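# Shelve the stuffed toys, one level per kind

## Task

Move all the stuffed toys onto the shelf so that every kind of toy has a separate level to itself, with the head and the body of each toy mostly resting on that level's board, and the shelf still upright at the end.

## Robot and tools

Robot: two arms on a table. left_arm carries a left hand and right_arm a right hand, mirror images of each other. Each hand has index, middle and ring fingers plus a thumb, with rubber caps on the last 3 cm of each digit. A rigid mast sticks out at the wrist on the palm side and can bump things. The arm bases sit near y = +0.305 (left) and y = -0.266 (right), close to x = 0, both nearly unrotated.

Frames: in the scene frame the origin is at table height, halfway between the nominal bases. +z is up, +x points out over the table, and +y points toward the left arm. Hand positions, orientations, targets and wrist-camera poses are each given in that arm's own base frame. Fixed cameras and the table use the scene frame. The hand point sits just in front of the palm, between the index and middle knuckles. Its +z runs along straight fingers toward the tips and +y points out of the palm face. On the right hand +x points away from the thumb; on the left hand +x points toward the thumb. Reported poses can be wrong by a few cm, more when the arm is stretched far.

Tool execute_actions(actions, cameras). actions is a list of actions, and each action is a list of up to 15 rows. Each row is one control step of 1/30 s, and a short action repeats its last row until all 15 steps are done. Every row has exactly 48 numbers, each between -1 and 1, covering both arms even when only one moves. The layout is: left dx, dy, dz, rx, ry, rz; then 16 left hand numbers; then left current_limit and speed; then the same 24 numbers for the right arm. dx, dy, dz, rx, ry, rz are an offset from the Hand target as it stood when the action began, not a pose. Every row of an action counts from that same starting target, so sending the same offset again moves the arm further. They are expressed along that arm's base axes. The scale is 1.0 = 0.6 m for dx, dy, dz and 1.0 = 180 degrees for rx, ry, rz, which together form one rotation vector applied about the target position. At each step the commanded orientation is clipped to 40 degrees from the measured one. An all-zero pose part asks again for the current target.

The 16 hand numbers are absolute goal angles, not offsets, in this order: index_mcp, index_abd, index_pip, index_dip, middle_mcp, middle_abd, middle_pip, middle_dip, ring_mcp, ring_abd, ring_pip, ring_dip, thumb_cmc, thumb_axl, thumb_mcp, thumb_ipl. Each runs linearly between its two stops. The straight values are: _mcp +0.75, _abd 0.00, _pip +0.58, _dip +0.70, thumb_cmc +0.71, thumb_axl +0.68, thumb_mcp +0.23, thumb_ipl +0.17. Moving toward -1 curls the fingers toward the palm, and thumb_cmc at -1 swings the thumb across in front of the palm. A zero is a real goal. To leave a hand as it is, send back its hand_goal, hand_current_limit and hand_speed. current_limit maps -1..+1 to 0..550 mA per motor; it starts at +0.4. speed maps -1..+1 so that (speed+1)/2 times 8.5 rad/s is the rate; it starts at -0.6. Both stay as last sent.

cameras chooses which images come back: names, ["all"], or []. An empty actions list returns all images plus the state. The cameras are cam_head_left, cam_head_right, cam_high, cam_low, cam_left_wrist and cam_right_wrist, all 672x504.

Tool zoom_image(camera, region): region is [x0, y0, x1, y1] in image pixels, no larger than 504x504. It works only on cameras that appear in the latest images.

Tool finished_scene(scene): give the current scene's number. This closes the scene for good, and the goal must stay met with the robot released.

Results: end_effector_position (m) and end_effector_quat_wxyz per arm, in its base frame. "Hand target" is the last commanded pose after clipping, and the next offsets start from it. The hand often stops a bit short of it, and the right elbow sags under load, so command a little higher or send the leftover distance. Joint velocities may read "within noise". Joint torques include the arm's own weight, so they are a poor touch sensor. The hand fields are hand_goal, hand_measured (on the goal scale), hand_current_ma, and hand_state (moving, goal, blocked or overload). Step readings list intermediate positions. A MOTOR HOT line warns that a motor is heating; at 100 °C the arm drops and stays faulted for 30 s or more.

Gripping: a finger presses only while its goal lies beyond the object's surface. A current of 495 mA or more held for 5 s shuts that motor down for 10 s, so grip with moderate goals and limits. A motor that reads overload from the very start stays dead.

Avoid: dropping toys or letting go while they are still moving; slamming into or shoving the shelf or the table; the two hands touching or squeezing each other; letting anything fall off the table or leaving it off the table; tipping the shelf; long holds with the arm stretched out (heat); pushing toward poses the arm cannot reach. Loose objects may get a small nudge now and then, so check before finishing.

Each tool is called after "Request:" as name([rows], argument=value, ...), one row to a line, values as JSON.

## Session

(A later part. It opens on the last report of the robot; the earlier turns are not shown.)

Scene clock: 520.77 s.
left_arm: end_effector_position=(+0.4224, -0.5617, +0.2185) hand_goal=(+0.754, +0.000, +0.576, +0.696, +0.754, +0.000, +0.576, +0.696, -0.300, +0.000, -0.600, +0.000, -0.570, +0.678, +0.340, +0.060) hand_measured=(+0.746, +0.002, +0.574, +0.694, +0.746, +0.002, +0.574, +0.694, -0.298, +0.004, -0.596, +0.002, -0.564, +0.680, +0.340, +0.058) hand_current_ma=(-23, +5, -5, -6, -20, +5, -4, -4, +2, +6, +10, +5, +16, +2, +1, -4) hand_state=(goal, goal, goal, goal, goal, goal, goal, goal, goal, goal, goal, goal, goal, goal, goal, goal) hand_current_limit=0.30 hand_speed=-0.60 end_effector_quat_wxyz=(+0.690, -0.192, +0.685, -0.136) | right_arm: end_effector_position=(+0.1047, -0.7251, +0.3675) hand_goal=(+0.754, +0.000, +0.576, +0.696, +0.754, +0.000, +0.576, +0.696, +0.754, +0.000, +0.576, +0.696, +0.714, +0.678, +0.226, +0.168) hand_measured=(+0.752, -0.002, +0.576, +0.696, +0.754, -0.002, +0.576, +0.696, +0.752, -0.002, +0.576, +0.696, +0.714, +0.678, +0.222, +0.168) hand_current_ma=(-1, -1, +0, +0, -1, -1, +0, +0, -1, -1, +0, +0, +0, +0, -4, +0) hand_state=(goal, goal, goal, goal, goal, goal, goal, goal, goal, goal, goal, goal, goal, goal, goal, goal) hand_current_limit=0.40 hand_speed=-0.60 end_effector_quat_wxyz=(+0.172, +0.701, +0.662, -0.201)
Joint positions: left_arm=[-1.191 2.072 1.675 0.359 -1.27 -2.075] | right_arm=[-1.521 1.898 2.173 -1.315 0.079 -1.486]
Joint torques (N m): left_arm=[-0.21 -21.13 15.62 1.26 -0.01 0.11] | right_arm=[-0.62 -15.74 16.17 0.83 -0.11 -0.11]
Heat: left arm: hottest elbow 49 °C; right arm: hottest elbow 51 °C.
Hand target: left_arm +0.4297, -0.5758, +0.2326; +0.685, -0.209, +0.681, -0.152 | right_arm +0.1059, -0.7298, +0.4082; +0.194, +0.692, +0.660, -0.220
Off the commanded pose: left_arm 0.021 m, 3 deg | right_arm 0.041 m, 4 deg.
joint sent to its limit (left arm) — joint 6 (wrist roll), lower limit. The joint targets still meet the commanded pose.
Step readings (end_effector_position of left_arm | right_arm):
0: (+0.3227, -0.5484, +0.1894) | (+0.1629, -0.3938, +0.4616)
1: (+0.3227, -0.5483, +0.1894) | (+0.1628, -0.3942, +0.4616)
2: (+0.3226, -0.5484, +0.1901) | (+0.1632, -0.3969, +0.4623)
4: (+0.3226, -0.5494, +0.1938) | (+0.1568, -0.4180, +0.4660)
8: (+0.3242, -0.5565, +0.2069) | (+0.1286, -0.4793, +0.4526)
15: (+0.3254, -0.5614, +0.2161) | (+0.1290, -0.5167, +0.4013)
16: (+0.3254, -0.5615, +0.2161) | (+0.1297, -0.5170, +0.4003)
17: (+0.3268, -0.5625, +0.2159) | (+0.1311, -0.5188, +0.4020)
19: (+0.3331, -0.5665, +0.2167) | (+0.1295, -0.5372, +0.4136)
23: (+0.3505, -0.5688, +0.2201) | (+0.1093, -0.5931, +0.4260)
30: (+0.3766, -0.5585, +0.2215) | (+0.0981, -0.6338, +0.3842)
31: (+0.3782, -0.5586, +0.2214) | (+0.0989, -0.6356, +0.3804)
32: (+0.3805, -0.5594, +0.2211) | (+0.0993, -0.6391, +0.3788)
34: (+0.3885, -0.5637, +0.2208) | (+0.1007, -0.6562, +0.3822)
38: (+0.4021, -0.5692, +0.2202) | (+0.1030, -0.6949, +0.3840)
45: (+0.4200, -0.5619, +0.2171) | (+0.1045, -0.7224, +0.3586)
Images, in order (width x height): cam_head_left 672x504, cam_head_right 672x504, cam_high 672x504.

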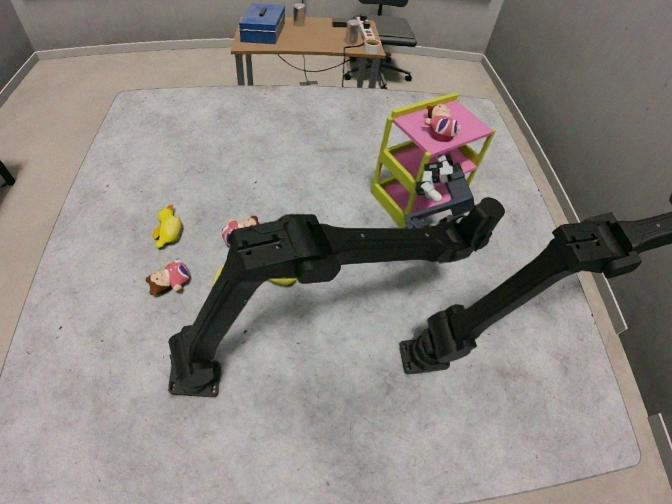

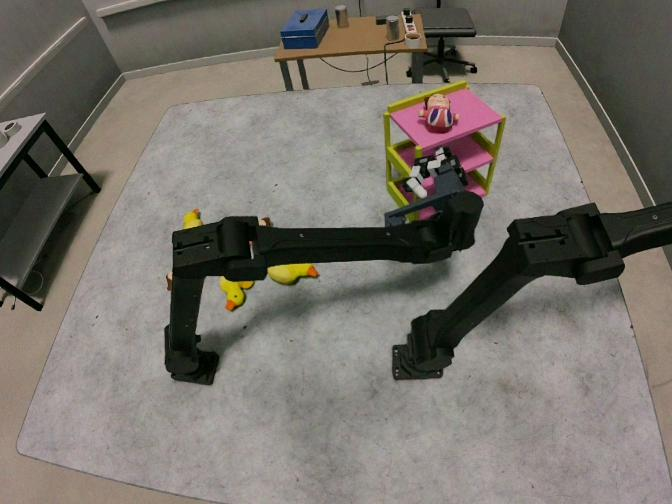

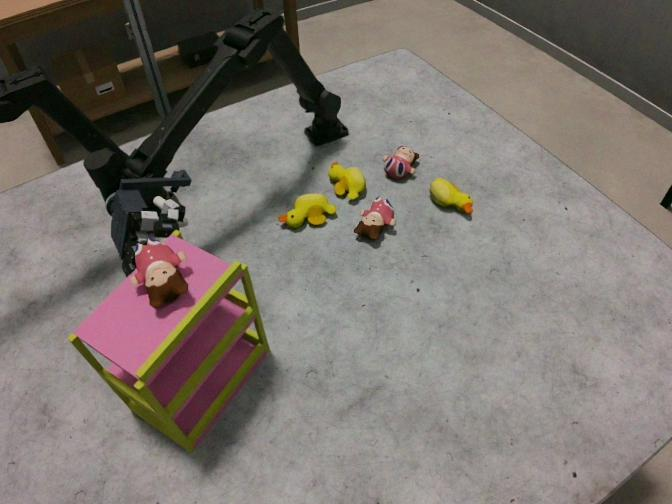

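Request:
execute_actions([
  [[0,0.08,-0.025,0,0,0,0.754,0,0.576,0.696,0.754,0,0.576,0.696,-0.3,0,-0.6,0,-0.571,0.678,0.34,0.06,0.3,-0.6,0,0,0,0,0,0,0.754,0,0.576,0.696,0.754,0,0.576,0.696,0.754,0,0.576,0.696,0.714,0.678,0.226,0.168,0.4,-0.6]],
  [[0,0.08,0,0,0,0,0.754,0,0.576,0.696,0.754,0,0.576,0.696,-0.3,0,-0.6,0,-0.571,0.678,0.34,0.06,0.3,-0.6,0,0,0,0,0,0,0.754,0,0.576,0.696,0.754,0,0.576,0.696,0.754,0,0.576,0.696,0.714,0.678,0.226,0.168,0.4,-0.6]],
  [[0,0.07,0,0,0,0,0.754,0,0.576,0.696,0.754,0,0.576,0.696,-0.3,0,-0.6,0,-0.571,0.678,0.34,0.06,0.3,-0.6,0,0,0,0,0,0,0.754,0,0.576,0.696,0.754,0,0.576,0.696,0.754,0,0.576,0.696,0.714,0.678,0.226,0.168,0.4,-0.6]],
], cameras=["cam_head_left", "cam_high"])

Request:
zoom_image(camera="cam_head_left", region=[340, 70, 540, 270])

Scene clock: 533.30 s.
left_arm: end_effector_position=(+0.4242, -0.4456, +0.1947) hand_goal=(+0.754, +0.000, +0.576, +0.696, +0.754, +0.000, +0.576, +0.696, -0.300, +0.000, -0.600, +0.000, -0.570, +0.678, +0.340, +0.060) hand_measured=(+0.750, +0.002, +0.576, +0.694, +0.766, +0.012, +0.584, +0.694, -0.300, +0.004, -0.596, +0.002, -0.564, +0.680, +0.340, +0.058) hand_current_ma=(-7, +3, +1, -3, +37, +24, +17, -4, +1, +6, +8, +5, +16, +2, +1, -4) hand_state=(goal, goal, goal, goal, goal, goal, goal, goal, goal, goal, goal, goal, goal, goal, goal, goal) hand_current_limit=0.30 hand_speed=-0.60 end_effector_quat_wxyz=(+0.686, -0.182, +0.691, -0.134) | right_arm: end_effector_position=(+0.1046, -0.7239, +0.3724) hand_goal=(+0.754, +0.000, +0.576, +0.696, +0.754, +0.000, +0.576, +0.696, +0.754, +0.000, +0.576, +0.696, +0.714, +0.678, +0.226, +0.168) hand_measured=(+0.752, -0.002, +0.576, +0.696, +0.754, -0.002, +0.576, +0.696, +0.752, -0.002, +0.576, +0.696, +0.714, +0.678, +0.222, +0.168) hand_current_ma=(-1, -1, +0, +0, -1, -1, +0, +0, -1, -1, +0, +0, +0, +0, -4, +0) hand_state=(goal, goal, goal, goal, goal, goal, goal, goal, goal, goal, goal, goal, goal, goal, goal, goal) hand_current_limit=0.40 hand_speed=-0.60 end_effector_quat_wxyz=(+0.172, +0.700, +0.663, -0.202)
Joint positions: left_arm=[-1.114 1.853 1.257 0.539 -1.177 -2.075] | right_arm=[-1.521 1.898 2.186 -1.327 0.08 -1.487]
Joint torques (N m): left_arm=[1.49 -21.54 9.55 2.36 -0.21 0.11] | right_arm=[-0.67 -15.09 16.57 0.81 -0.13 -0.08]
Heat: left arm: hottest elbow 51 °C; right arm: hottest elbow 49 °C.
Hand target: left_arm +0.4297, -0.4377, +0.2174; +0.685, -0.209, +0.681, -0.151 | right_arm +0.1058, -0.7299, +0.4082; +0.194, +0.692, +0.659, -0.220
Off the commanded pose: left_arm 0.025 m, 4 deg | right_arm 0.036 m, 3 deg.
joint sent to its limit (left arm) — joint 6 (wrist roll), lower limit. The joint targets still meet the commanded pose.
Step readings (end_effector_position of left_arm | right_arm):
0: (+0.4224, -0.5617, +0.2185) | (+0.1047, -0.7250, +0.3675)
1: (+0.4224, -0.5618, +0.2184) | (+0.1047, -0.7250, +0.3675)
2: (+0.4226, -0.5620, +0.2179) | (+0.1046, -0.7249, +0.3674)
4: (+0.4221, -0.5600, +0.2133) | (+0.1047, -0.7243, +0.3673)
8: (+0.4186, -0.5437, +0.1958) | (+0.1047, -0.7237, +0.3689)
15: (+0.4223, -0.5341, +0.1854) | (+0.1047, -0.7241, +0.3724)
16: (+0.4230, -0.5332, +0.1857) | (+0.1047, -0.7241, +0.3726)
17: (+0.4243, -0.5309, +0.1855) | (+0.1047, -0.7240, +0.3726)
19: (+0.4234, -0.5194, +0.1842) | (+0.1047, -0.7239, +0.3725)
23: (+0.4187, -0.4993, +0.1862) | (+0.1047, -0.7239, +0.3724)
30: (+0.4223, -0.4899, +0.1948) | (+0.1047, -0.7239, +0.3724)
31: (+0.4224, -0.4895, +0.1945) | (+0.1047, -0.7239, +0.3724)
32: (+0.4221, -0.4884, +0.1938) | (+0.1047, -0.7239, +0.3724)
34: (+0.4199, -0.4814, +0.1910) | (+0.1047, -0.7239, +0.3724)
38: (+0.4172, -0.4607, +0.1894) | (+0.1047, -0.7239, +0.3724)
45: (+0.4241, -0.4458, +0.1948) | (+0.1046, -0.7239, +0.3724)
Images, in order (width x height): cam_head_left 672x504, cam_high 672x504.

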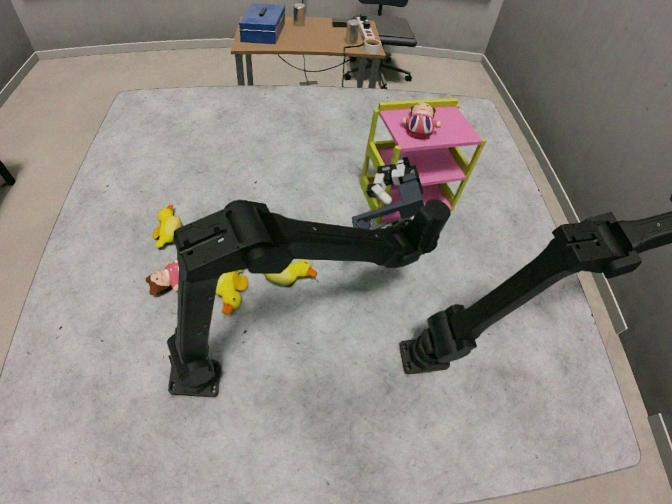

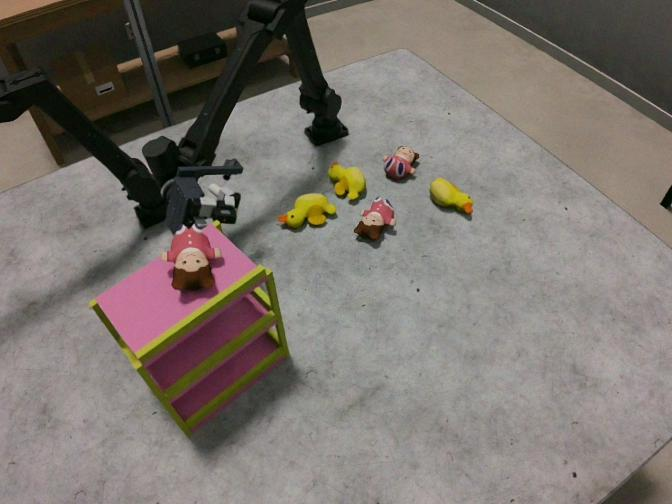

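Scaled by 2.520 from the camera's 672x504 image, which has a finer 960x720 frame.

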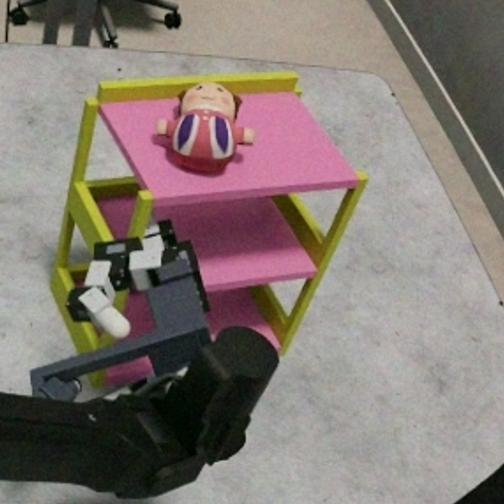

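Request:
execute_actions([
  [[0,0.07,0,0,0,0,0.754,0,0.576,0.696,0.754,0,0.576,0.696,-0.3,0,-0.6,0,-0.571,0.678,0.34,0.06,0.3,-0.6,0,0,0,0,0,0,0.754,0,0.576,0.696,0.754,0,0.576,0.696,0.754,0,0.576,0.696,0.714,0.678,0.226,0.168,0.4,-0.6]],
  [[0,0.07,0,0,0,0,0.754,0,0.576,0.696,0.754,0,0.576,0.696,-0.3,0,-0.6,0,-0.571,0.678,0.34,0.06,0.3,-0.6,0,0,0,0,0,0,0.754,0,0.576,0.696,0.754,0,0.576,0.696,0.754,0,0.576,0.696,0.714,0.678,0.226,0.168,0.4,-0.6]],
  [[-0.1,-0.03,0,0,0,0,0.754,0,0.576,0.696,0.754,0,0.576,0.696,-0.3,0,-0.6,0,-0.571,0.678,0.34,0.06,0.3,-0.6,0,0,0,0,0,0,0.754,0,0.576,0.696,0.754,0,0.576,0.696,0.754,0,0.576,0.696,0.714,0.678,0.226,0.168,0.4,-0.6]],
  [[-0.15,0.1,0,0,0,0,0.754,0,0.576,0.696,0.754,0,0.576,0.696,-0.3,0,-0.6,0,-0.571,0.678,0.34,0.06,0.3,-0.6,0,0,0,0,0,0,0.754,0,0.576,0.696,0.754,0,0.576,0.696,0.754,0,0.576,0.696,0.714,0.678,0.226,0.168,0.4,-0.6]],
], cameras=["cam_head_left", "cam_head_right", "cam_high"])

Request:
zoom_image(camera="cam_head_left", region=[300, 70, 500, 270])

Request:
zoom_image(camera="cam_head_right", region=[300, 70, 500, 270])

Request:
zoom_image(camera="cam_head_left", region=[130, 180, 340, 330])

Scene clock: 547.87 s.
left_arm: end_effector_position=(+0.2833, -0.3094, +0.2103) hand_goal=(+0.754, +0.000, +0.576, +0.696, +0.754, +0.000, +0.576, +0.696, -0.300, +0.000, -0.600, +0.000, -0.570, +0.678, +0.340, +0.060) hand_measured=(+0.750, +0.002, +0.576, +0.694, +0.750, +0.010, +0.576, +0.698, -0.300, +0.004, -0.596, +0.002, -0.564, +0.680, +0.340, +0.058) hand_current_ma=(-11, +3, +1, -3, -9, +23, +1, +4, +1, +6, +7, +5, +16, +2, +1, -4) hand_state=(goal, goal, goal, goal, goal, goal, goal, goal, goal, goal, goal, goal, goal, goal, goal, goal) hand_current_limit=0.30 hand_speed=-0.60 end_effector_quat_wxyz=(+0.692, -0.197, +0.681, -0.136) | right_arm: end_effector_position=(+0.1047, -0.7239, +0.3724) hand_goal=(+0.754, +0.000, +0.576, +0.696, +0.754, +0.000, +0.576, +0.696, +0.754, +0.000, +0.576, +0.696, +0.714, +0.678, +0.226, +0.168) hand_measured=(+0.752, -0.002, +0.576, +0.696, +0.754, -0.002, +0.576, +0.696, +0.752, -0.002, +0.576, +0.696, +0.714, +0.678, +0.222, +0.168) hand_current_ma=(-1, -1, +0, +0, -1, -1, +0, +0, -1, -1, +0, +0, +0, +0, -4, +0) hand_state=(goal, goal, goal, goal, goal, goal, goal, goal, goal, goal, goal, goal, goal, goal, goal, goal) hand_current_limit=0.40 hand_speed=-0.60 end_effector_quat_wxyz=(+0.173, +0.700, +0.663, -0.202)
Joint positions: left_arm=[-1.279 1.433 0.746 0.658 -1.367 -2.075] | right_arm=[-1.521 1.898 2.186 -1.327 0.079 -1.487]
Joint torques (N m): left_arm=[-0.67 -12.34 9.03 1.74 -0.15 0.1] | right_arm=[-0.73 -15.33 16.55 0.83 -0.13 -0.07]
Heat: left arm: hottest elbow 48 °C; right arm: hottest elbow 51 °C.
Hand target: left_arm +0.2797, -0.3118, +0.2175; +0.685, -0.209, +0.681, -0.151 | right_arm +0.1059, -0.7298, +0.4082; +0.195, +0.692, +0.659, -0.220
Off the commanded pose: left_arm 0.008 m, 2 deg | right_arm 0.036 m, 3 deg.
joint sent to its limit (left arm) — joint 6 (wrist roll), lower limit. The joint targets still meet the commanded pose.
Step readings (end_effector_position of left_arm | right_arm):
0: (+0.4242, -0.4456, +0.1947) | (+0.1046, -0.7239, +0.3724)
1: (+0.4241, -0.4455, +0.1945) | (+0.1046, -0.7239, +0.3724)
2: (+0.4241, -0.4445, +0.1939) | (+0.1046, -0.7239, +0.3724)
4: (+0.4225, -0.4390, +0.1920) | (+0.1046, -0.7239, +0.3724)
8: (+0.4190, -0.4194, +0.1920) | (+0.1046, -0.7239, +0.3724)
15: (+0.4246, -0.4047, +0.1972) | (+0.1046, -0.7239, +0.3724)
16: (+0.4247, -0.4044, +0.1971) | (+0.1046, -0.7239, +0.3724)
17: (+0.4245, -0.4035, +0.1965) | (+0.1046, -0.7239, +0.3724)
19: (+0.4229, -0.3983, +0.1945) | (+0.1046, -0.7239, +0.3724)
23: (+0.4184, -0.3790, +0.1943) | (+0.1046, -0.7239, +0.3724)
30: (+0.4245, -0.3632, +0.1990) | (+0.1046, -0.7239, +0.3724)
31: (+0.4244, -0.3627, +0.1991) | (+0.1046, -0.7239, +0.3724)
32: (+0.4229, -0.3616, +0.1988) | (+0.1046, -0.7239, +0.3724)
34: (+0.4125, -0.3609, +0.1982) | (+0.1046, -0.7239, +0.3724)
38: (+0.3865, -0.3625, +0.1964) | (+0.1046, -0.7239, +0.3724)
45: (+0.3711, -0.3714, +0.2003) | (+0.1046, -0.7239, +0.3724)
46: (+0.3706, -0.3703, +0.2002) | (+0.1046, -0.7239, +0.3724)
47: (+0.3671, -0.3665, +0.1994) | (+0.1046, -0.7239, +0.3724)
49: (+0.3508, -0.3457, +0.1954) | (+0.1046, -0.7239, +0.3724)
53: (+0.3102, -0.3103, +0.1917) | (+0.1046, -0.7239, +0.3724)
60: (+0.2841, -0.3106, +0.2097) | (+0.1047, -0.7239, +0.3724)
Images, in order (width x height): cam_head_left 672x504, cam_head_right 672x504, cam_high 672x504.

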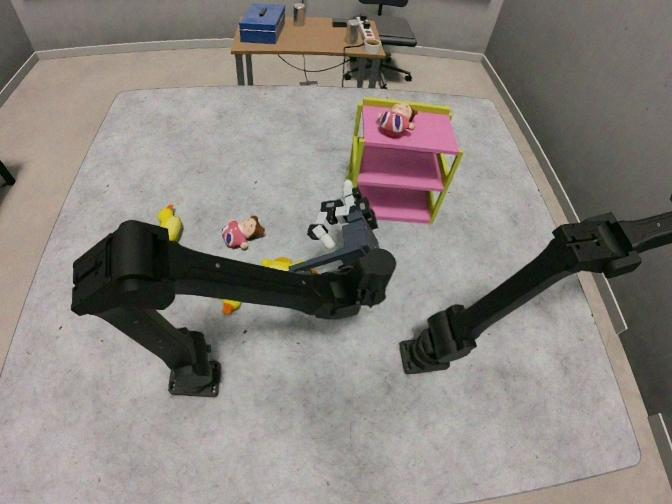

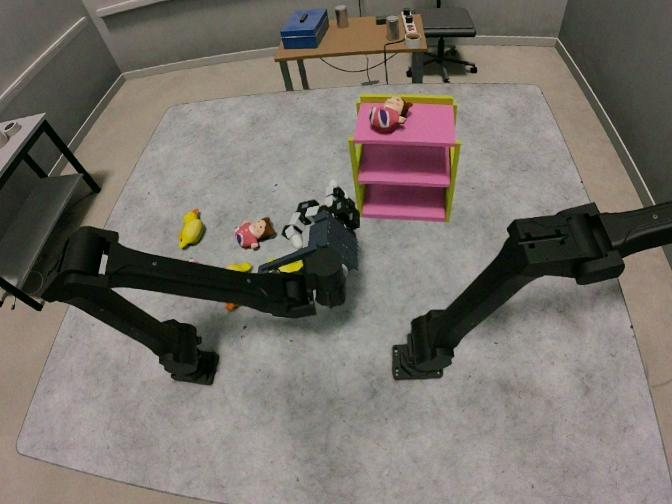

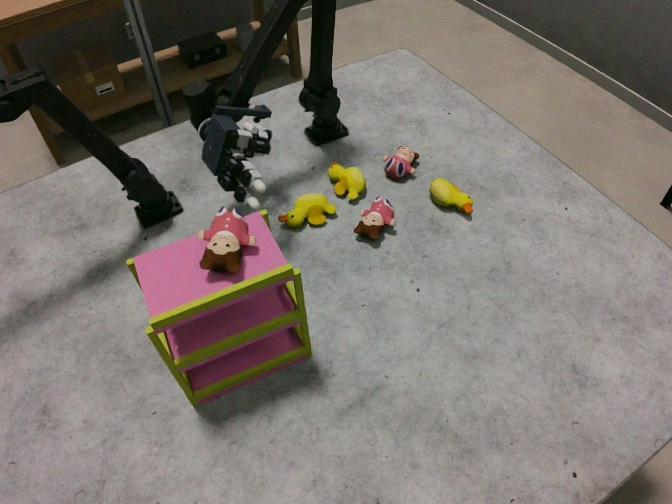

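Scaled by 2.520 from the camera's 672x504 image, which has a finer 960x720 frame.

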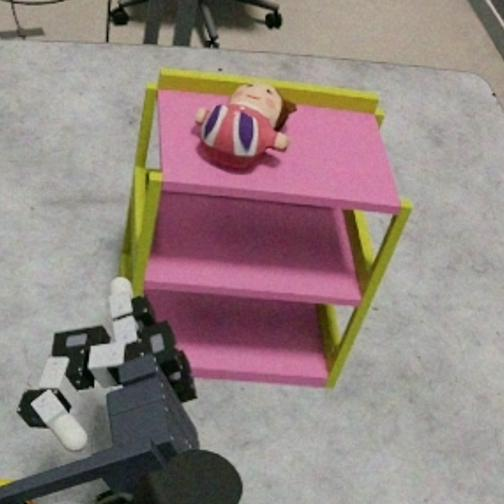

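Scaled by 2.520 from the camera's 672x504 image, which has a finer 960x720 frame.

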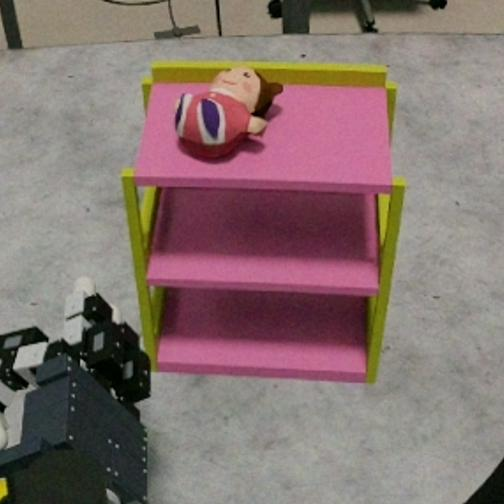

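Scaled by 2.400 from the camera's 672x504 image, which has a finer 960x720 frame.

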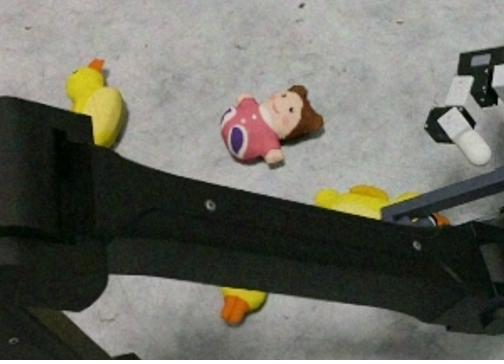

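Request:
execute_actions([
  [[0.05,0,0.2,0,0,0,0.754,0,0.576,0.696,0.754,0,0.576,0.696,-0.3,0,-0.6,0,-0.571,0.678,0.34,0.06,0.3,-0.6,0,0,0,-0.0079,-0.0933,-0.1377,0.754,0,0.576,0.696,0.754,0,0.576,0.696,0.754,0,0.576,0.696,0.714,0.678,0.226,0.168,0.4,-0.6]],
  [[0,0.25,0.17,0,0,0,0.754,0,0.576,0.696,0.754,0,0.576,0.696,-0.3,0,-0.6,0,-0.571,0.678,0.34,0.06,0.3,-0.6,0,0,0,-0.0079,-0.0933,-0.1377,0.754,0,0.576,0.696,0.754,0,0.576,0.696,0.754,0,0.576,0.696,0.714,0.678,0.226,0.168,0.4,-0.6]],
  [[0,0.3,0,0,0,0.08,0.754,0,0.576,0.696,0.754,0,0.576,0.696,0.754,0,0.576,0.696,-0.571,0.678,0.34,0.06,0.3,-0.6,0,0,0,-0.0079,-0.0933,-0.1377,0.754,0,0.576,0.696,0.754,0,0.576,0.696,0.754,0,0.576,0.696,0.714,0.678,0.226,0.168,0.4,-0.6]],
  [[0,0.3,0,0,0,0.08,0.754,0,0.576,0.696,0.754,0,0.576,0.696,0.754,0,0.576,0.696,-0.571,0.678,0.34,0.06,0.3,-0.6,0,0,0,-0.0079,-0.0933,-0.1377,0.754,0,0.576,0.696,0.754,0,0.576,0.696,0.754,0,0.576,0.696,0.714,0.678,0.226,0.168,0.4,-0.6]],
  [[-0.1,0.3,0,0,0,0.08,0.754,0,0.576,0.696,0.754,0,0.576,0.696,0.754,0,0.576,0.696,-0.571,0.678,0.34,0.06,0.3,-0.6,0,0,0,-0.0079,-0.0933,-0.1377,0.754,0,0.576,0.696,0.754,0,0.576,0.696,0.754,0,0.576,0.696,0.714,0.678,0.226,0.168,0.4,-0.6]],
  [[-0.15,0.3,0,0,0,0.08,0.754,0,0.576,0.696,0.754,0,0.576,0.696,0.754,0,0.576,0.696,-0.571,0.678,0.34,0.06,0.3,-0.6,0,0,0,0,0,0,0.754,0,0.576,0.696,0.754,0,0.576,0.696,0.754,0,0.576,0.696,0.714,0.678,0.226,0.168,0.4,-0.6]],
  [[-0.1,0.2,0,0,0,0.08,0.754,0,0.576,0.696,0.754,0,0.576,0.696,0.754,0,0.576,0.696,-0.571,0.678,0.34,0.06,0.3,-0.6,0,0,0,0,0,0,0.754,0,0.576,0.696,0.754,0,0.576,0.696,0.754,0,0.576,0.696,0.714,0.678,0.226,0.168,0.4,-0.6]],
], cameras=["cam_head_left", "cam_head_right"])

Scene clock: 629.57 s.
left_arm: end_effector_position=(+0.0935, +0.6667, +0.3996) hand_goal=(+0.754, +0.000, +0.576, +0.696, +0.754, +0.000, +0.576, +0.696, +0.754, +0.000, +0.576, +0.696, -0.570, +0.678, +0.340, +0.060) hand_measured=(+0.748, +0.004, +0.576, +0.694, +0.748, +0.006, +0.576, +0.698, +0.748, +0.004, +0.574, +0.694, -0.562, +0.680, +0.340, +0.058) hand_current_ma=(-14, +9, +0, -3, -12, +14, +0, +4, -13, +8, -3, -4, +22, +2, +1, -3) hand_state=(goal, goal, goal, goal, goal, goal, goal, goal, goal, goal, goal, goal, goal, goal, goal, goal) hand_current_limit=0.30 hand_speed=-0.60 end_effector_quat_wxyz=(+0.621, -0.582, +0.445, +0.278) | right_arm: end_effector_position=(+0.1040, -0.7269, +0.3815) hand_goal=(+0.754, +0.000, +0.576, +0.696, +0.754, +0.000, +0.576, +0.696, +0.754, +0.000, +0.576, +0.696, +0.714, +0.678, +0.226, +0.168) hand_measured=(+0.756, -0.002, +0.576, +0.696, +0.756, -0.002, +0.576, +0.696, +0.756, -0.002, +0.576, +0.696, +0.718, +0.678, +0.222, +0.168) hand_current_ma=(+2, -1, +0, +0, +2, -1, +0, +0, +3, -1, +0, +0, +3, +0, -4, +0) hand_state=(goal, goal, goal, goal, goal, goal, goal, goal, goal, goal, goal, goal, goal, goal, goal, goal) hand_current_limit=0.40 hand_speed=-0.60 end_effector_quat_wxyz=(+0.247, +0.826, -0.494, +0.113)
Joint positions: left_arm=[1.336 1.46 1.366 0.02 -0.004 -2.068] | right_arm=[-1.26 2.075 2.478 -1.463 0.215 1.332]
Joint torques (N m): left_arm=[-0.15 -14.86 17.74 2.4 -0.08 -0.05] | right_arm=[-0.44 -16.21 15.77 0.64 0.43 0]
Heat: left arm: hottest elbow 44 °C; right arm: hottest elbow 53 °C.
Hand target: left_arm +0.0997, +0.6782, +0.4396; +0.644, -0.569, +0.428, +0.280 | right_arm +0.1058, -0.7298, +0.4083; +0.263, +0.817, -0.496, +0.131
Off the commanded pose: left_arm 0.042 m, 4 deg | right_arm 0.027 m, 3 deg.
joint sent to its limit (left arm) — joint 6 (wrist roll), lower limit. The joint targets are off in position, not in orientation.
Step readings (end_effector_position of left_arm | right_arm):
0: (+0.2833, -0.3094, +0.2103) | (+0.1047, -0.7239, +0.3724)
1: (+0.2833, -0.3095, +0.2104) | (+0.1048, -0.7241, +0.3727)
2: (+0.2836, -0.3096, +0.2120) | (+0.1047, -0.7257, +0.3743)
4: (+0.2849, -0.3072, +0.2219) | (+0.1037, -0.7286, +0.3781)
8: (+0.2922, -0.3020, +0.2687) | (+0.0994, -0.7247, +0.3815)
15: (+0.3010, -0.3023, +0.3263) | (+0.1029, -0.7261, +0.3968)
16: (+0.3014, -0.3024, +0.3263) | (+0.1035, -0.7268, +0.3982)
17: (+0.3037, -0.2997, +0.3281) | (+0.1047, -0.7275, +0.3989)
19: (+0.3070, -0.2845, +0.3344) | (+0.1038, -0.7263, +0.3966)
23: (+0.3092, -0.2162, +0.3797) | (+0.1055, -0.7235, +0.3890)
30: (+0.2983, -0.1505, +0.4330) | (+0.1119, -0.7289, +0.3896)
31: (+0.2989, -0.1501, +0.4329) | (+0.1115, -0.7297, +0.3904)
32: (+0.3005, -0.1460, +0.4310) | (+0.1105, -0.7302, +0.3911)
34: (+0.3043, -0.1221, +0.4228) | (+0.1061, -0.7304, +0.3919)
38: (+0.3003, -0.0429, +0.4202) | (+0.1063, -0.7283, +0.3931)
45: (+0.2955, +0.0137, +0.4347) | (+0.1139, -0.7223, +0.3939)
46: (+0.2979, +0.0158, +0.4331) | (+0.1128, -0.7218, +0.3936)
47: (+0.2996, +0.0212, +0.4317) | (+0.1105, -0.7212, +0.3925)
49: (+0.3008, +0.0477, +0.4275) | (+0.1051, -0.7193, +0.3887)
53: (+0.2829, +0.1232, +0.4267) | (+0.1041, -0.7183, +0.3758)
60: (+0.2888, +0.1813, +0.4190) | (+0.1113, -0.7242, +0.3641)
61: (+0.2925, +0.1857, +0.4153) | (+0.1101, -0.7241, +0.3638)
62: (+0.2943, +0.1926, +0.4125) | (+0.1085, -0.7238, +0.3642)
64: (+0.2860, +0.2231, +0.4058) | (+0.1060, -0.7246, +0.3675)
68: (+0.2341, +0.3017, +0.3997) | (+0.1044, -0.7280, +0.3776)
75: (+0.2362, +0.3586, +0.3881) | (+0.1047, -0.7272, +0.3863)
76: (+0.2402, +0.3620, +0.3857) | (+0.1044, -0.7272, +0.3860)
77: (+0.2412, +0.3681, +0.3844) | (+0.1043, -0.7271, +0.3856)
79: (+0.2266, +0.3955, +0.3855) | (+0.1041, -0.7271, +0.3841)
83: (+0.1524, +0.4721, +0.3891) | (+0.1042, -0.7274, +0.3802)
90: (+0.1405, +0.5361, +0.3823) | (+0.1041, -0.7272, +0.3774)
91: (+0.1425, +0.5396, +0.3810) | (+0.1041, -0.7271, +0.3777)
92: (+0.1409, +0.5446, +0.3811) | (+0.1041, -0.7271, +0.3781)
94: (+0.1341, +0.5644, +0.3882) | (+0.1040, -0.7268, +0.3793)
98: (+0.1093, +0.6182, +0.4023) | (+0.1038, -0.7263, +0.3822)
105: (+0.0920, +0.6606, +0.3881) | (+0.1038, -0.7261, +0.3844)
Images, in order (width x height): cam_head_left 672x504, cam_head_right 672x504.

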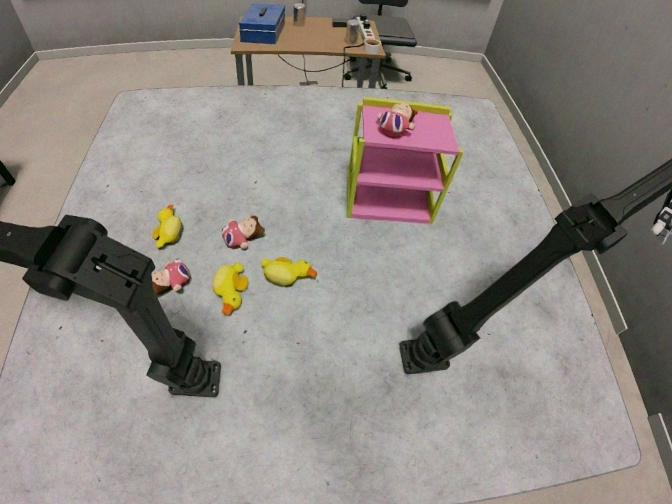

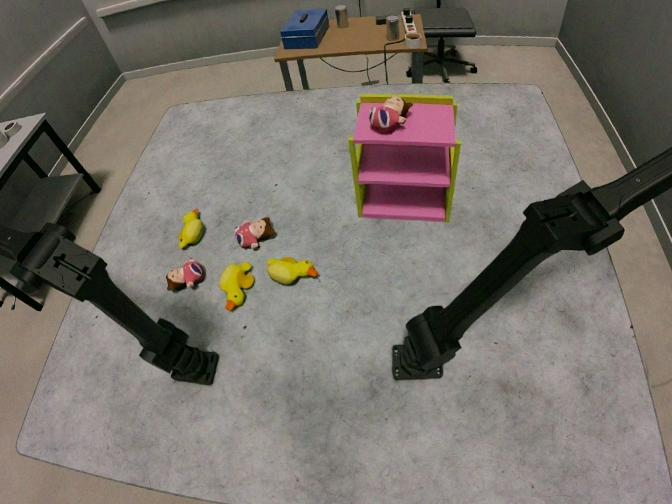

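Request:
zoom_image(camera="cam_head_left", region=[140, 190, 340, 330])

Request:
zoom_image(camera="cam_head_right", region=[150, 190, 350, 330])

Scaled by 2.520 from the camera's 672x504 image, which has a finer 960x720 frame.

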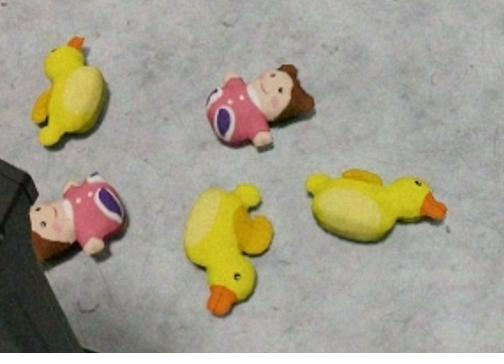

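Scaled by 2.520 from the camera's 672x504 image, which has a finer 960x720 frame.

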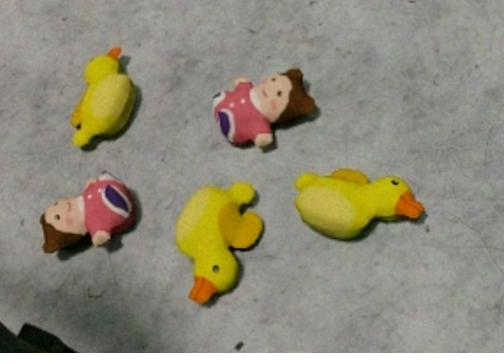

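Request:
execute_actions([
  [[0,0,0,0,0,0,0.754,0,0.576,0.696,0.754,0,0.576,0.696,0.754,0,0.576,0.696,-0.571,0.678,0.34,0.06,0.3,-0.6,0.19,0.3,0.07,0.0597,-0.051,0.1006,-0.04,0,0.358,0.478,-0.04,0,0.358,0.478,1,0,0.576,0.696,-0.571,0.678,0.34,0.06,0.4,-0.6]],
  [[0,0,0,0,0,0,0.754,0,0.576,0.696,0.754,0,0.576,0.696,0.754,0,0.576,0.696,-0.571,0.678,0.34,0.06,0.3,-0.6,0.083,0.333,0,0.0597,-0.051,0.1006,-0.04,0,0.358,0.478,-0.04,0,0.358,0.478,1,0,0.576,0.696,-0.571,0.678,0.34,0.06,0.4,-0.6]],
  [[0,0,0,0,0,0,0.754,0,0.576,0.696,0.754,0,0.576,0.696,0.754,0,0.576,0.696,-0.571,0.678,0.34,0.06,0.3,-0.6,0.017,0.333,0,0.0597,-0.051,0.1006,-0.04,0,0.358,0.478,-0.04,0,0.358,0.478,1,0,0.576,0.696,-0.571,0.678,0.34,0.06,0.4,-0.6]],
  [[0,0,0,0,0,0,0.754,0,0.576,0.696,0.754,0,0.576,0.696,0.754,0,0.576,0.696,-0.571,0.678,0.34,0.06,0.3,-0.6,0,0.333,0,0.0597,-0.051,0.1006,-0.04,0,0.358,0.478,-0.04,0,0.358,0.478,1,0,0.576,0.696,-0.571,0.678,0.34,0.06,0.4,-0.6]],
  [[0,0,0,0,0,0,0.754,0,0.576,0.696,0.754,0,0.576,0.696,0.754,0,0.576,0.696,-0.571,0.678,0.34,0.06,0.3,-0.6,0,0.333,-0.033,0.0597,-0.051,0.1006,-0.04,0,0.358,0.478,-0.04,0,0.358,0.478,1,0,0.576,0.696,-0.571,0.678,0.34,0.06,0.4,-0.6]],
  [[0,0,0,0,0,0,0.754,0,0.576,0.696,0.754,0,0.576,0.696,0.754,0,0.576,0.696,-0.571,0.678,0.34,0.06,0.3,-0.6,0.017,0.333,-0.117,0.0597,-0.051,0.1006,-0.04,0,0.358,0.478,-0.04,0,0.358,0.478,1,0,0.576,0.696,-0.571,0.678,0.34,0.06,0.4,-0.6]],
  [[0,0,0,0,0,0,0.754,0,0.576,0.696,0.754,0,0.576,0.696,0.754,0,0.576,0.696,-0.571,0.678,0.34,0.06,0.3,-0.6,0.067,0.25,-0.133,0.0597,-0.051,0.1006,-0.04,0,0.358,0.478,-0.04,0,0.358,0.478,1,0,0.576,0.696,-0.571,0.678,0.34,0.06,0.4,-0.6]],
], cameras=["cam_head_left", "cam_head_right", "cam_high"])

Scene clock: 660.93 s.
left_arm: end_effector_position=(+0.0935, +0.6667, +0.3996) hand_goal=(+0.754, +0.000, +0.576, +0.696, +0.754, +0.000, +0.576, +0.696, +0.754, +0.000, +0.576, +0.696, -0.570, +0.678, +0.340, +0.060) hand_measured=(+0.748, +0.004, +0.576, +0.694, +0.748, +0.006, +0.576, +0.698, +0.748, +0.004, +0.574, +0.694, -0.562, +0.680, +0.340, +0.058) hand_current_ma=(-14, +9, +0, -3, -12, +14, +0, +4, -13, +8, -3, -4, +22, +2, +1, -3) hand_state=(goal, goal, goal, goal, goal, goal, goal, goal, goal, goal, goal, goal, goal, goal, goal, goal) hand_current_limit=0.30 hand_speed=-0.60 end_effector_quat_wxyz=(+0.621, -0.582, +0.445, +0.278) | right_arm: end_effector_position=(+0.3166, +0.5852, +0.2374) hand_goal=(-0.040, +0.000, +0.358, +0.478, -0.040, +0.000, +0.358, +0.478, +1.000, +0.000, +0.576, +0.696, -0.570, +0.678, +0.340, +0.060) hand_measured=(-0.042, +0.002, +0.360, +0.482, -0.042, +0.002, +0.360, +0.482, +0.994, +0.002, +0.574, +0.696, -0.564, +0.678, +0.338, +0.060) hand_current_ma=(-3, +1, +1, +3, -2, +1, +1, +3, -8, +1, -1, +0, +8, +0, -2, +1) hand_state=(goal, goal, goal, goal, goal, goal, goal, goal, goal, goal, goal, goal, goal, goal, goal, goal) hand_current_limit=0.40 hand_speed=-0.60 end_effector_quat_wxyz=(+0.614, -0.621, -0.392, -0.291)
Joint positions: left_arm=[1.336 1.46 1.366 0.02 -0.004 -2.068] | right_arm=[0.978 1.568 1.059 0.407 -0.711 2.069]
Joint torques (N m): left_arm=[-0.21 -13.86 18.5 2.33 -0.05 -0.04] | right_arm=[-1.32 -11.99 14.48 2.74 -0.25 -0.15]
Heat: left arm: hottest elbow 54 °C; right arm: hottest elbow 52 °C.
Hand target: left_arm +0.0997, +0.6782, +0.4396; +0.644, -0.569, +0.428, +0.280 | right_arm +0.3303, +0.5992, +0.2804; +0.631, -0.592, -0.388, -0.319
Off the commanded pose: left_arm 0.042 m, 4 deg | right_arm 0.047 m, 5 deg.
joint sent to its limit (left arm) — joint 6 (wrist roll), lower limit. The joint targets still meet the commanded pose.
joint sent to its limit (right arm) — joint 6 (wrist roll), upper limit. The joint targets are off in position, not in orientation.
Step readings (end_effector_position of left_arm | right_arm):
0: (+0.0935, +0.6667, +0.3996) | (+0.1040, -0.7269, +0.3815)
1: (+0.0935, +0.6667, +0.3996) | (+0.1057, -0.7264, +0.3806)
2: (+0.0935, +0.6667, +0.3996) | (+0.1109, -0.7223, +0.3781)
4: (+0.0935, +0.6667, +0.3996) | (+0.1289, -0.6985, +0.3694)
8: (+0.0935, +0.6667, +0.3996) | (+0.1814, -0.6306, +0.3895)
15: (+0.0935, +0.6667, +0.3996) | (+0.2324, -0.5421, +0.4701)
16: (+0.0935, +0.6667, +0.3996) | (+0.2310, -0.5370, +0.4754)
17: (+0.0935, +0.6667, +0.3996) | (+0.2334, -0.5284, +0.4751)
19: (+0.0935, +0.6667, +0.3996) | (+0.2401, -0.4979, +0.4627)
23: (+0.0935, +0.6667, +0.3996) | (+0.2628, -0.4231, +0.4476)
30: (+0.0935, +0.6667, +0.3996) | (+0.2720, -0.3548, +0.4602)
31: (+0.0935, +0.6667, +0.3996) | (+0.2711, -0.3512, +0.4607)
32: (+0.0935, +0.6667, +0.3996) | (+0.2736, -0.3426, +0.4581)
34: (+0.0935, +0.6667, +0.3996) | (+0.2818, -0.3056, +0.4448)
38: (+0.0935, +0.6667, +0.3996) | (+0.2899, -0.2200, +0.4405)
45: (+0.0935, +0.6667, +0.3996) | (+0.2753, -0.1554, +0.4690)
46: (+0.0935, +0.6667, +0.3996) | (+0.2755, -0.1517, +0.4694)
47: (+0.0935, +0.6667, +0.3996) | (+0.2781, -0.1418, +0.4673)
49: (+0.0935, +0.6667, +0.3996) | (+0.2853, -0.0987, +0.4573)
53: (+0.0935, +0.6667, +0.3996) | (+0.2783, -0.0147, +0.4464)
60: (+0.0935, +0.6667, +0.3996) | (+0.2705, +0.0393, +0.4607)
61: (+0.0935, +0.6667, +0.3996) | (+0.2716, +0.0433, +0.4606)
62: (+0.0935, +0.6667, +0.3996) | (+0.2735, +0.0540, +0.4597)
64: (+0.0935, +0.6667, +0.3996) | (+0.2723, +0.0994, +0.4527)
68: (+0.0935, +0.6667, +0.3996) | (+0.2575, +0.1834, +0.4325)
75: (+0.0935, +0.6667, +0.3996) | (+0.2741, +0.2379, +0.4296)
76: (+0.0935, +0.6667, +0.3996) | (+0.2757, +0.2415, +0.4292)
77: (+0.0935, +0.6667, +0.3996) | (+0.2772, +0.2511, +0.4289)
79: (+0.0935, +0.6667, +0.3996) | (+0.2724, +0.2917, +0.4232)
83: (+0.0935, +0.6667, +0.3996) | (+0.2525, +0.3770, +0.3819)
90: (+0.0935, +0.6667, +0.3996) | (+0.2806, +0.4369, +0.3291)
91: (+0.0935, +0.6667, +0.3996) | (+0.2826, +0.4405, +0.3303)
92: (+0.0935, +0.6667, +0.3996) | (+0.2828, +0.4492, +0.3341)
94: (+0.0935, +0.6667, +0.3996) | (+0.2843, +0.4798, +0.3429)
98: (+0.0935, +0.6667, +0.3996) | (+0.2970, +0.5352, +0.3112)
105: (+0.0935, +0.6667, +0.3996) | (+0.3154, +0.5800, +0.2229)
Images, in order (width x height): cam_head_left 672x504, cam_head_right 672x504, cam_high 672x504.

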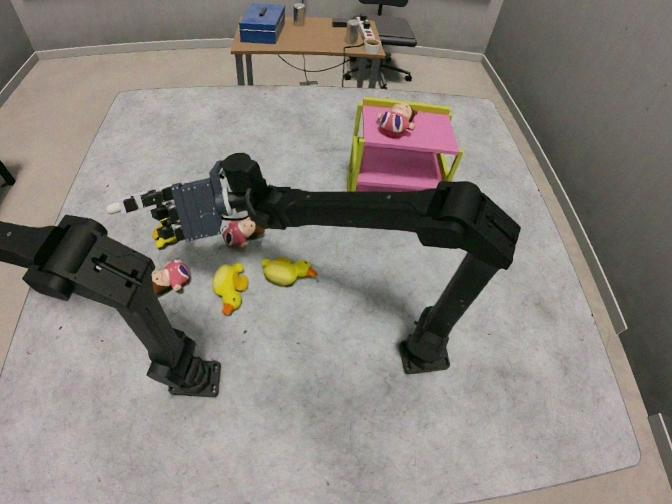

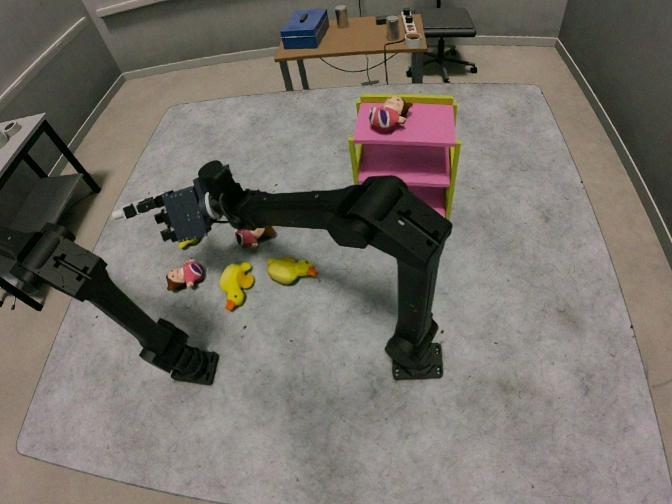

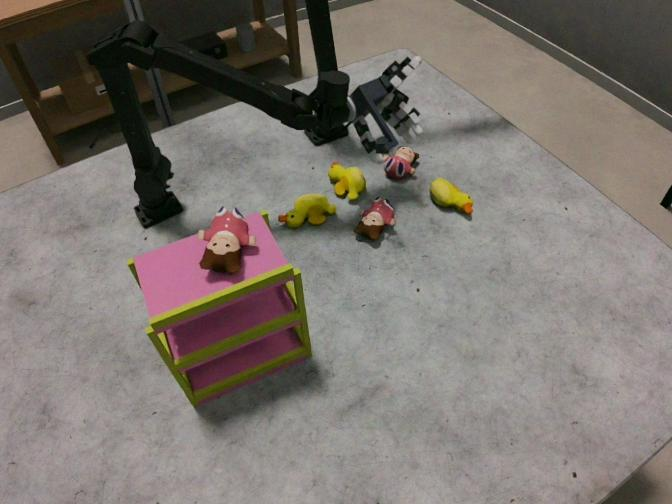

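Request:
execute_actions([
  [[0,0,0,0,0,0,0.754,0,0.576,0.696,0.754,0,0.576,0.696,0.754,0,0.576,0.696,-0.571,0.678,0.34,0.06,0.3,-0.6,0.05,0.18,-0.1,0,0,0,-0.04,0,0.358,0.478,-0.04,0,0.358,0.478,1,0,0.576,0.696,-0.571,0.678,0.34,0.06,0.4,-0.6]],
  [[0,0,0,0,0,0,0.754,0,0.576,0.696,0.754,0,0.576,0.696,0.754,0,0.576,0.696,-0.571,0.678,0.34,0.06,0.3,-0.6,0.03,0.01,-0.13,0,0,0,-0.04,0,0.358,0.478,-0.04,0,0.358,0.478,1,0,0.576,0.696,-0.571,0.678,0.34,0.06,0.4,-0.6]],
], cameras=["cam_head_left", "cam_high", "cam_low"])

Request:
zoom_image(camera="cam_high", region=[350, 100, 520, 250])

Request:
zoom_image(camera="cam_low", region=[480, 180, 672, 370])

Scene clock: 673.80 s.
left_arm: end_effector_position=(+0.0935, +0.6667, +0.3996) hand_goal=(+0.754, +0.000, +0.576, +0.696, +0.754, +0.000, +0.576, +0.696, +0.754, +0.000, +0.576, +0.696, -0.570, +0.678, +0.340, +0.060) hand_measured=(+0.748, +0.004, +0.576, +0.694, +0.748, +0.006, +0.576, +0.698, +0.748, +0.004, +0.574, +0.694, -0.562, +0.680, +0.340, +0.058) hand_current_ma=(-14, +9, +0, -3, -12, +14, +0, +4, -13, +8, -3, -4, +22, +2, +1, -3) hand_state=(goal, goal, goal, goal, goal, goal, goal, goal, goal, goal, goal, goal, goal, goal, goal, goal) hand_current_limit=0.30 hand_speed=-0.60 end_effector_quat_wxyz=(+0.621, -0.582, +0.445, +0.278) | right_arm: end_effector_position=(+0.3634, +0.6930, +0.0939) hand_goal=(-0.040, +0.000, +0.358, +0.478, -0.040, +0.000, +0.358, +0.478, +1.000, +0.000, +0.576, +0.696, -0.570, +0.678, +0.340, +0.060) hand_measured=(-0.042, +0.002, +0.360, +0.482, -0.042, +0.002, +0.360, +0.482, +0.994, +0.002, +0.574, +0.696, -0.562, +0.678, +0.338, +0.060) hand_current_ma=(-2, +1, +1, +3, -2, +1, +1, +3, -7, +1, -1, +0, +9, +0, -1, +1) hand_state=(goal, goal, goal, goal, goal, goal, goal, goal, goal, goal, goal, goal, goal, goal, goal, goal) hand_current_limit=0.40 hand_speed=-0.60 end_effector_quat_wxyz=(+0.611, -0.625, -0.390, -0.289)
Joint positions: left_arm=[1.336 1.46 1.366 0.02 -0.004 -2.068] | right_arm=[1.015 2.043 1.312 0.621 -0.669 2.073]
Joint torques (N m): left_arm=[-0.38 -14.1 18.55 2.25 -0.04 -0.02] | right_arm=[-0.85 -16.91 13.75 2.81 -0.25 -0.17]
Heat: left arm: hottest elbow 57 °C; right arm: hottest elbow 52 °C.
Hand target: left_arm +0.0997, +0.6782, +0.4396; +0.644, -0.569, +0.428, +0.280 | right_arm +0.3784, +0.7133, +0.1424; +0.631, -0.592, -0.388, -0.319
Off the commanded pose: left_arm 0.042 m, 4 deg | right_arm 0.055 m, 6 deg.
joint sent to its limit (left arm) — joint 6 (wrist roll), lower limit. The joint targets still meet the commanded pose.
joint sent to its limit (right arm) — joint 6 (wrist roll), upper limit. The joint targets are off in position, not in orientation.
Step readings (end_effector_position of left_arm | right_arm):
0: (+0.0935, +0.6667, +0.3996) | (+0.3165, +0.5852, +0.2374)
1: (+0.0935, +0.6667, +0.3996) | (+0.3168, +0.5854, +0.2375)
2: (+0.0935, +0.6667, +0.3996) | (+0.3183, +0.5875, +0.2377)
4: (+0.0935, +0.6667, +0.3996) | (+0.3282, +0.6041, +0.2376)
8: (+0.0935, +0.6667, +0.3996) | (+0.3437, +0.6514, +0.2119)
15: (+0.0935, +0.6667, +0.3996) | (+0.3413, +0.6764, +0.1504)
16: (+0.0935, +0.6667, +0.3996) | (+0.3416, +0.6769, +0.1494)
17: (+0.0935, +0.6667, +0.3996) | (+0.3422, +0.6782, +0.1497)
19: (+0.0935, +0.6667, +0.3996) | (+0.3467, +0.6851, +0.1532)
23: (+0.0935, +0.6667, +0.3996) | (+0.3580, +0.6953, +0.1391)
30: (+0.0935, +0.6667, +0.3996) | (+0.3633, +0.6925, +0.0929)
Images, in order (width x height): cam_head_left 672x504, cam_high 672x504, cam_low 672x504.

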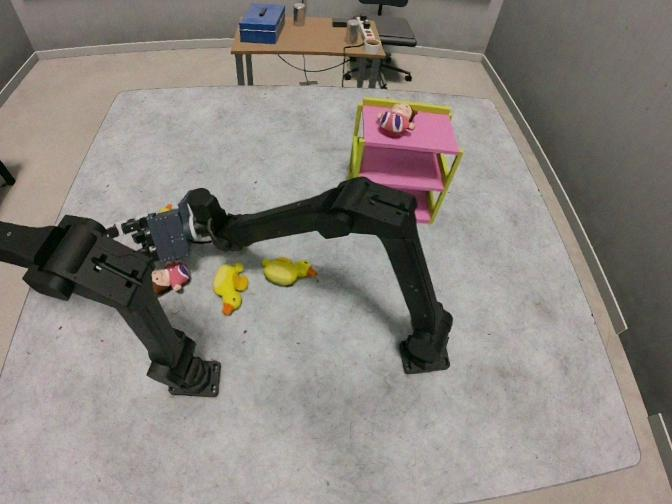

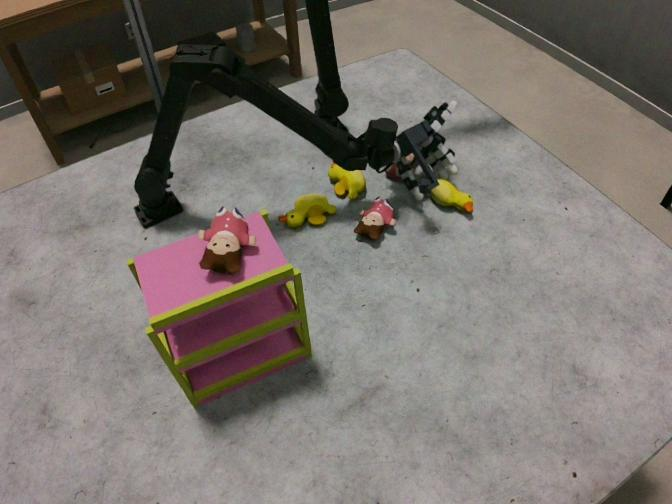

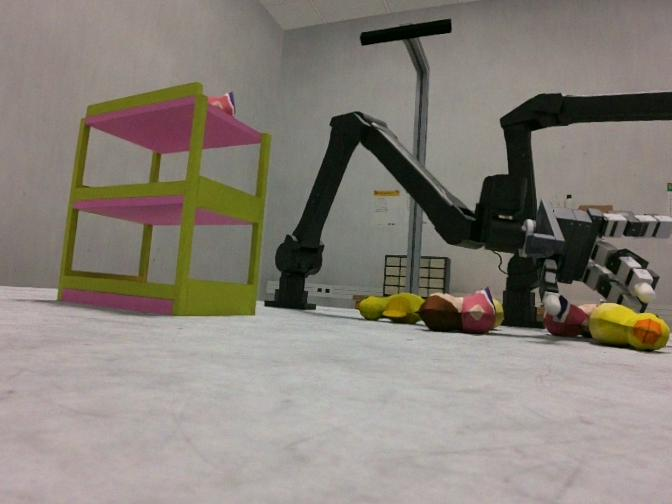

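Scaled by 2.965 from the camera's 672x504 image, which has a finer 960x720 frame.

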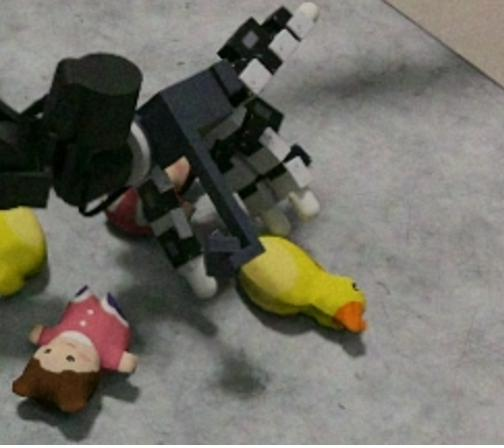

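Scaled by 2.625 from the camera's 672x504 image, which has a finer 960x720 frame.

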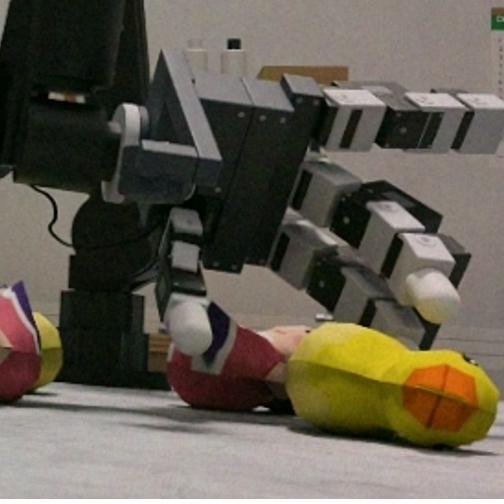

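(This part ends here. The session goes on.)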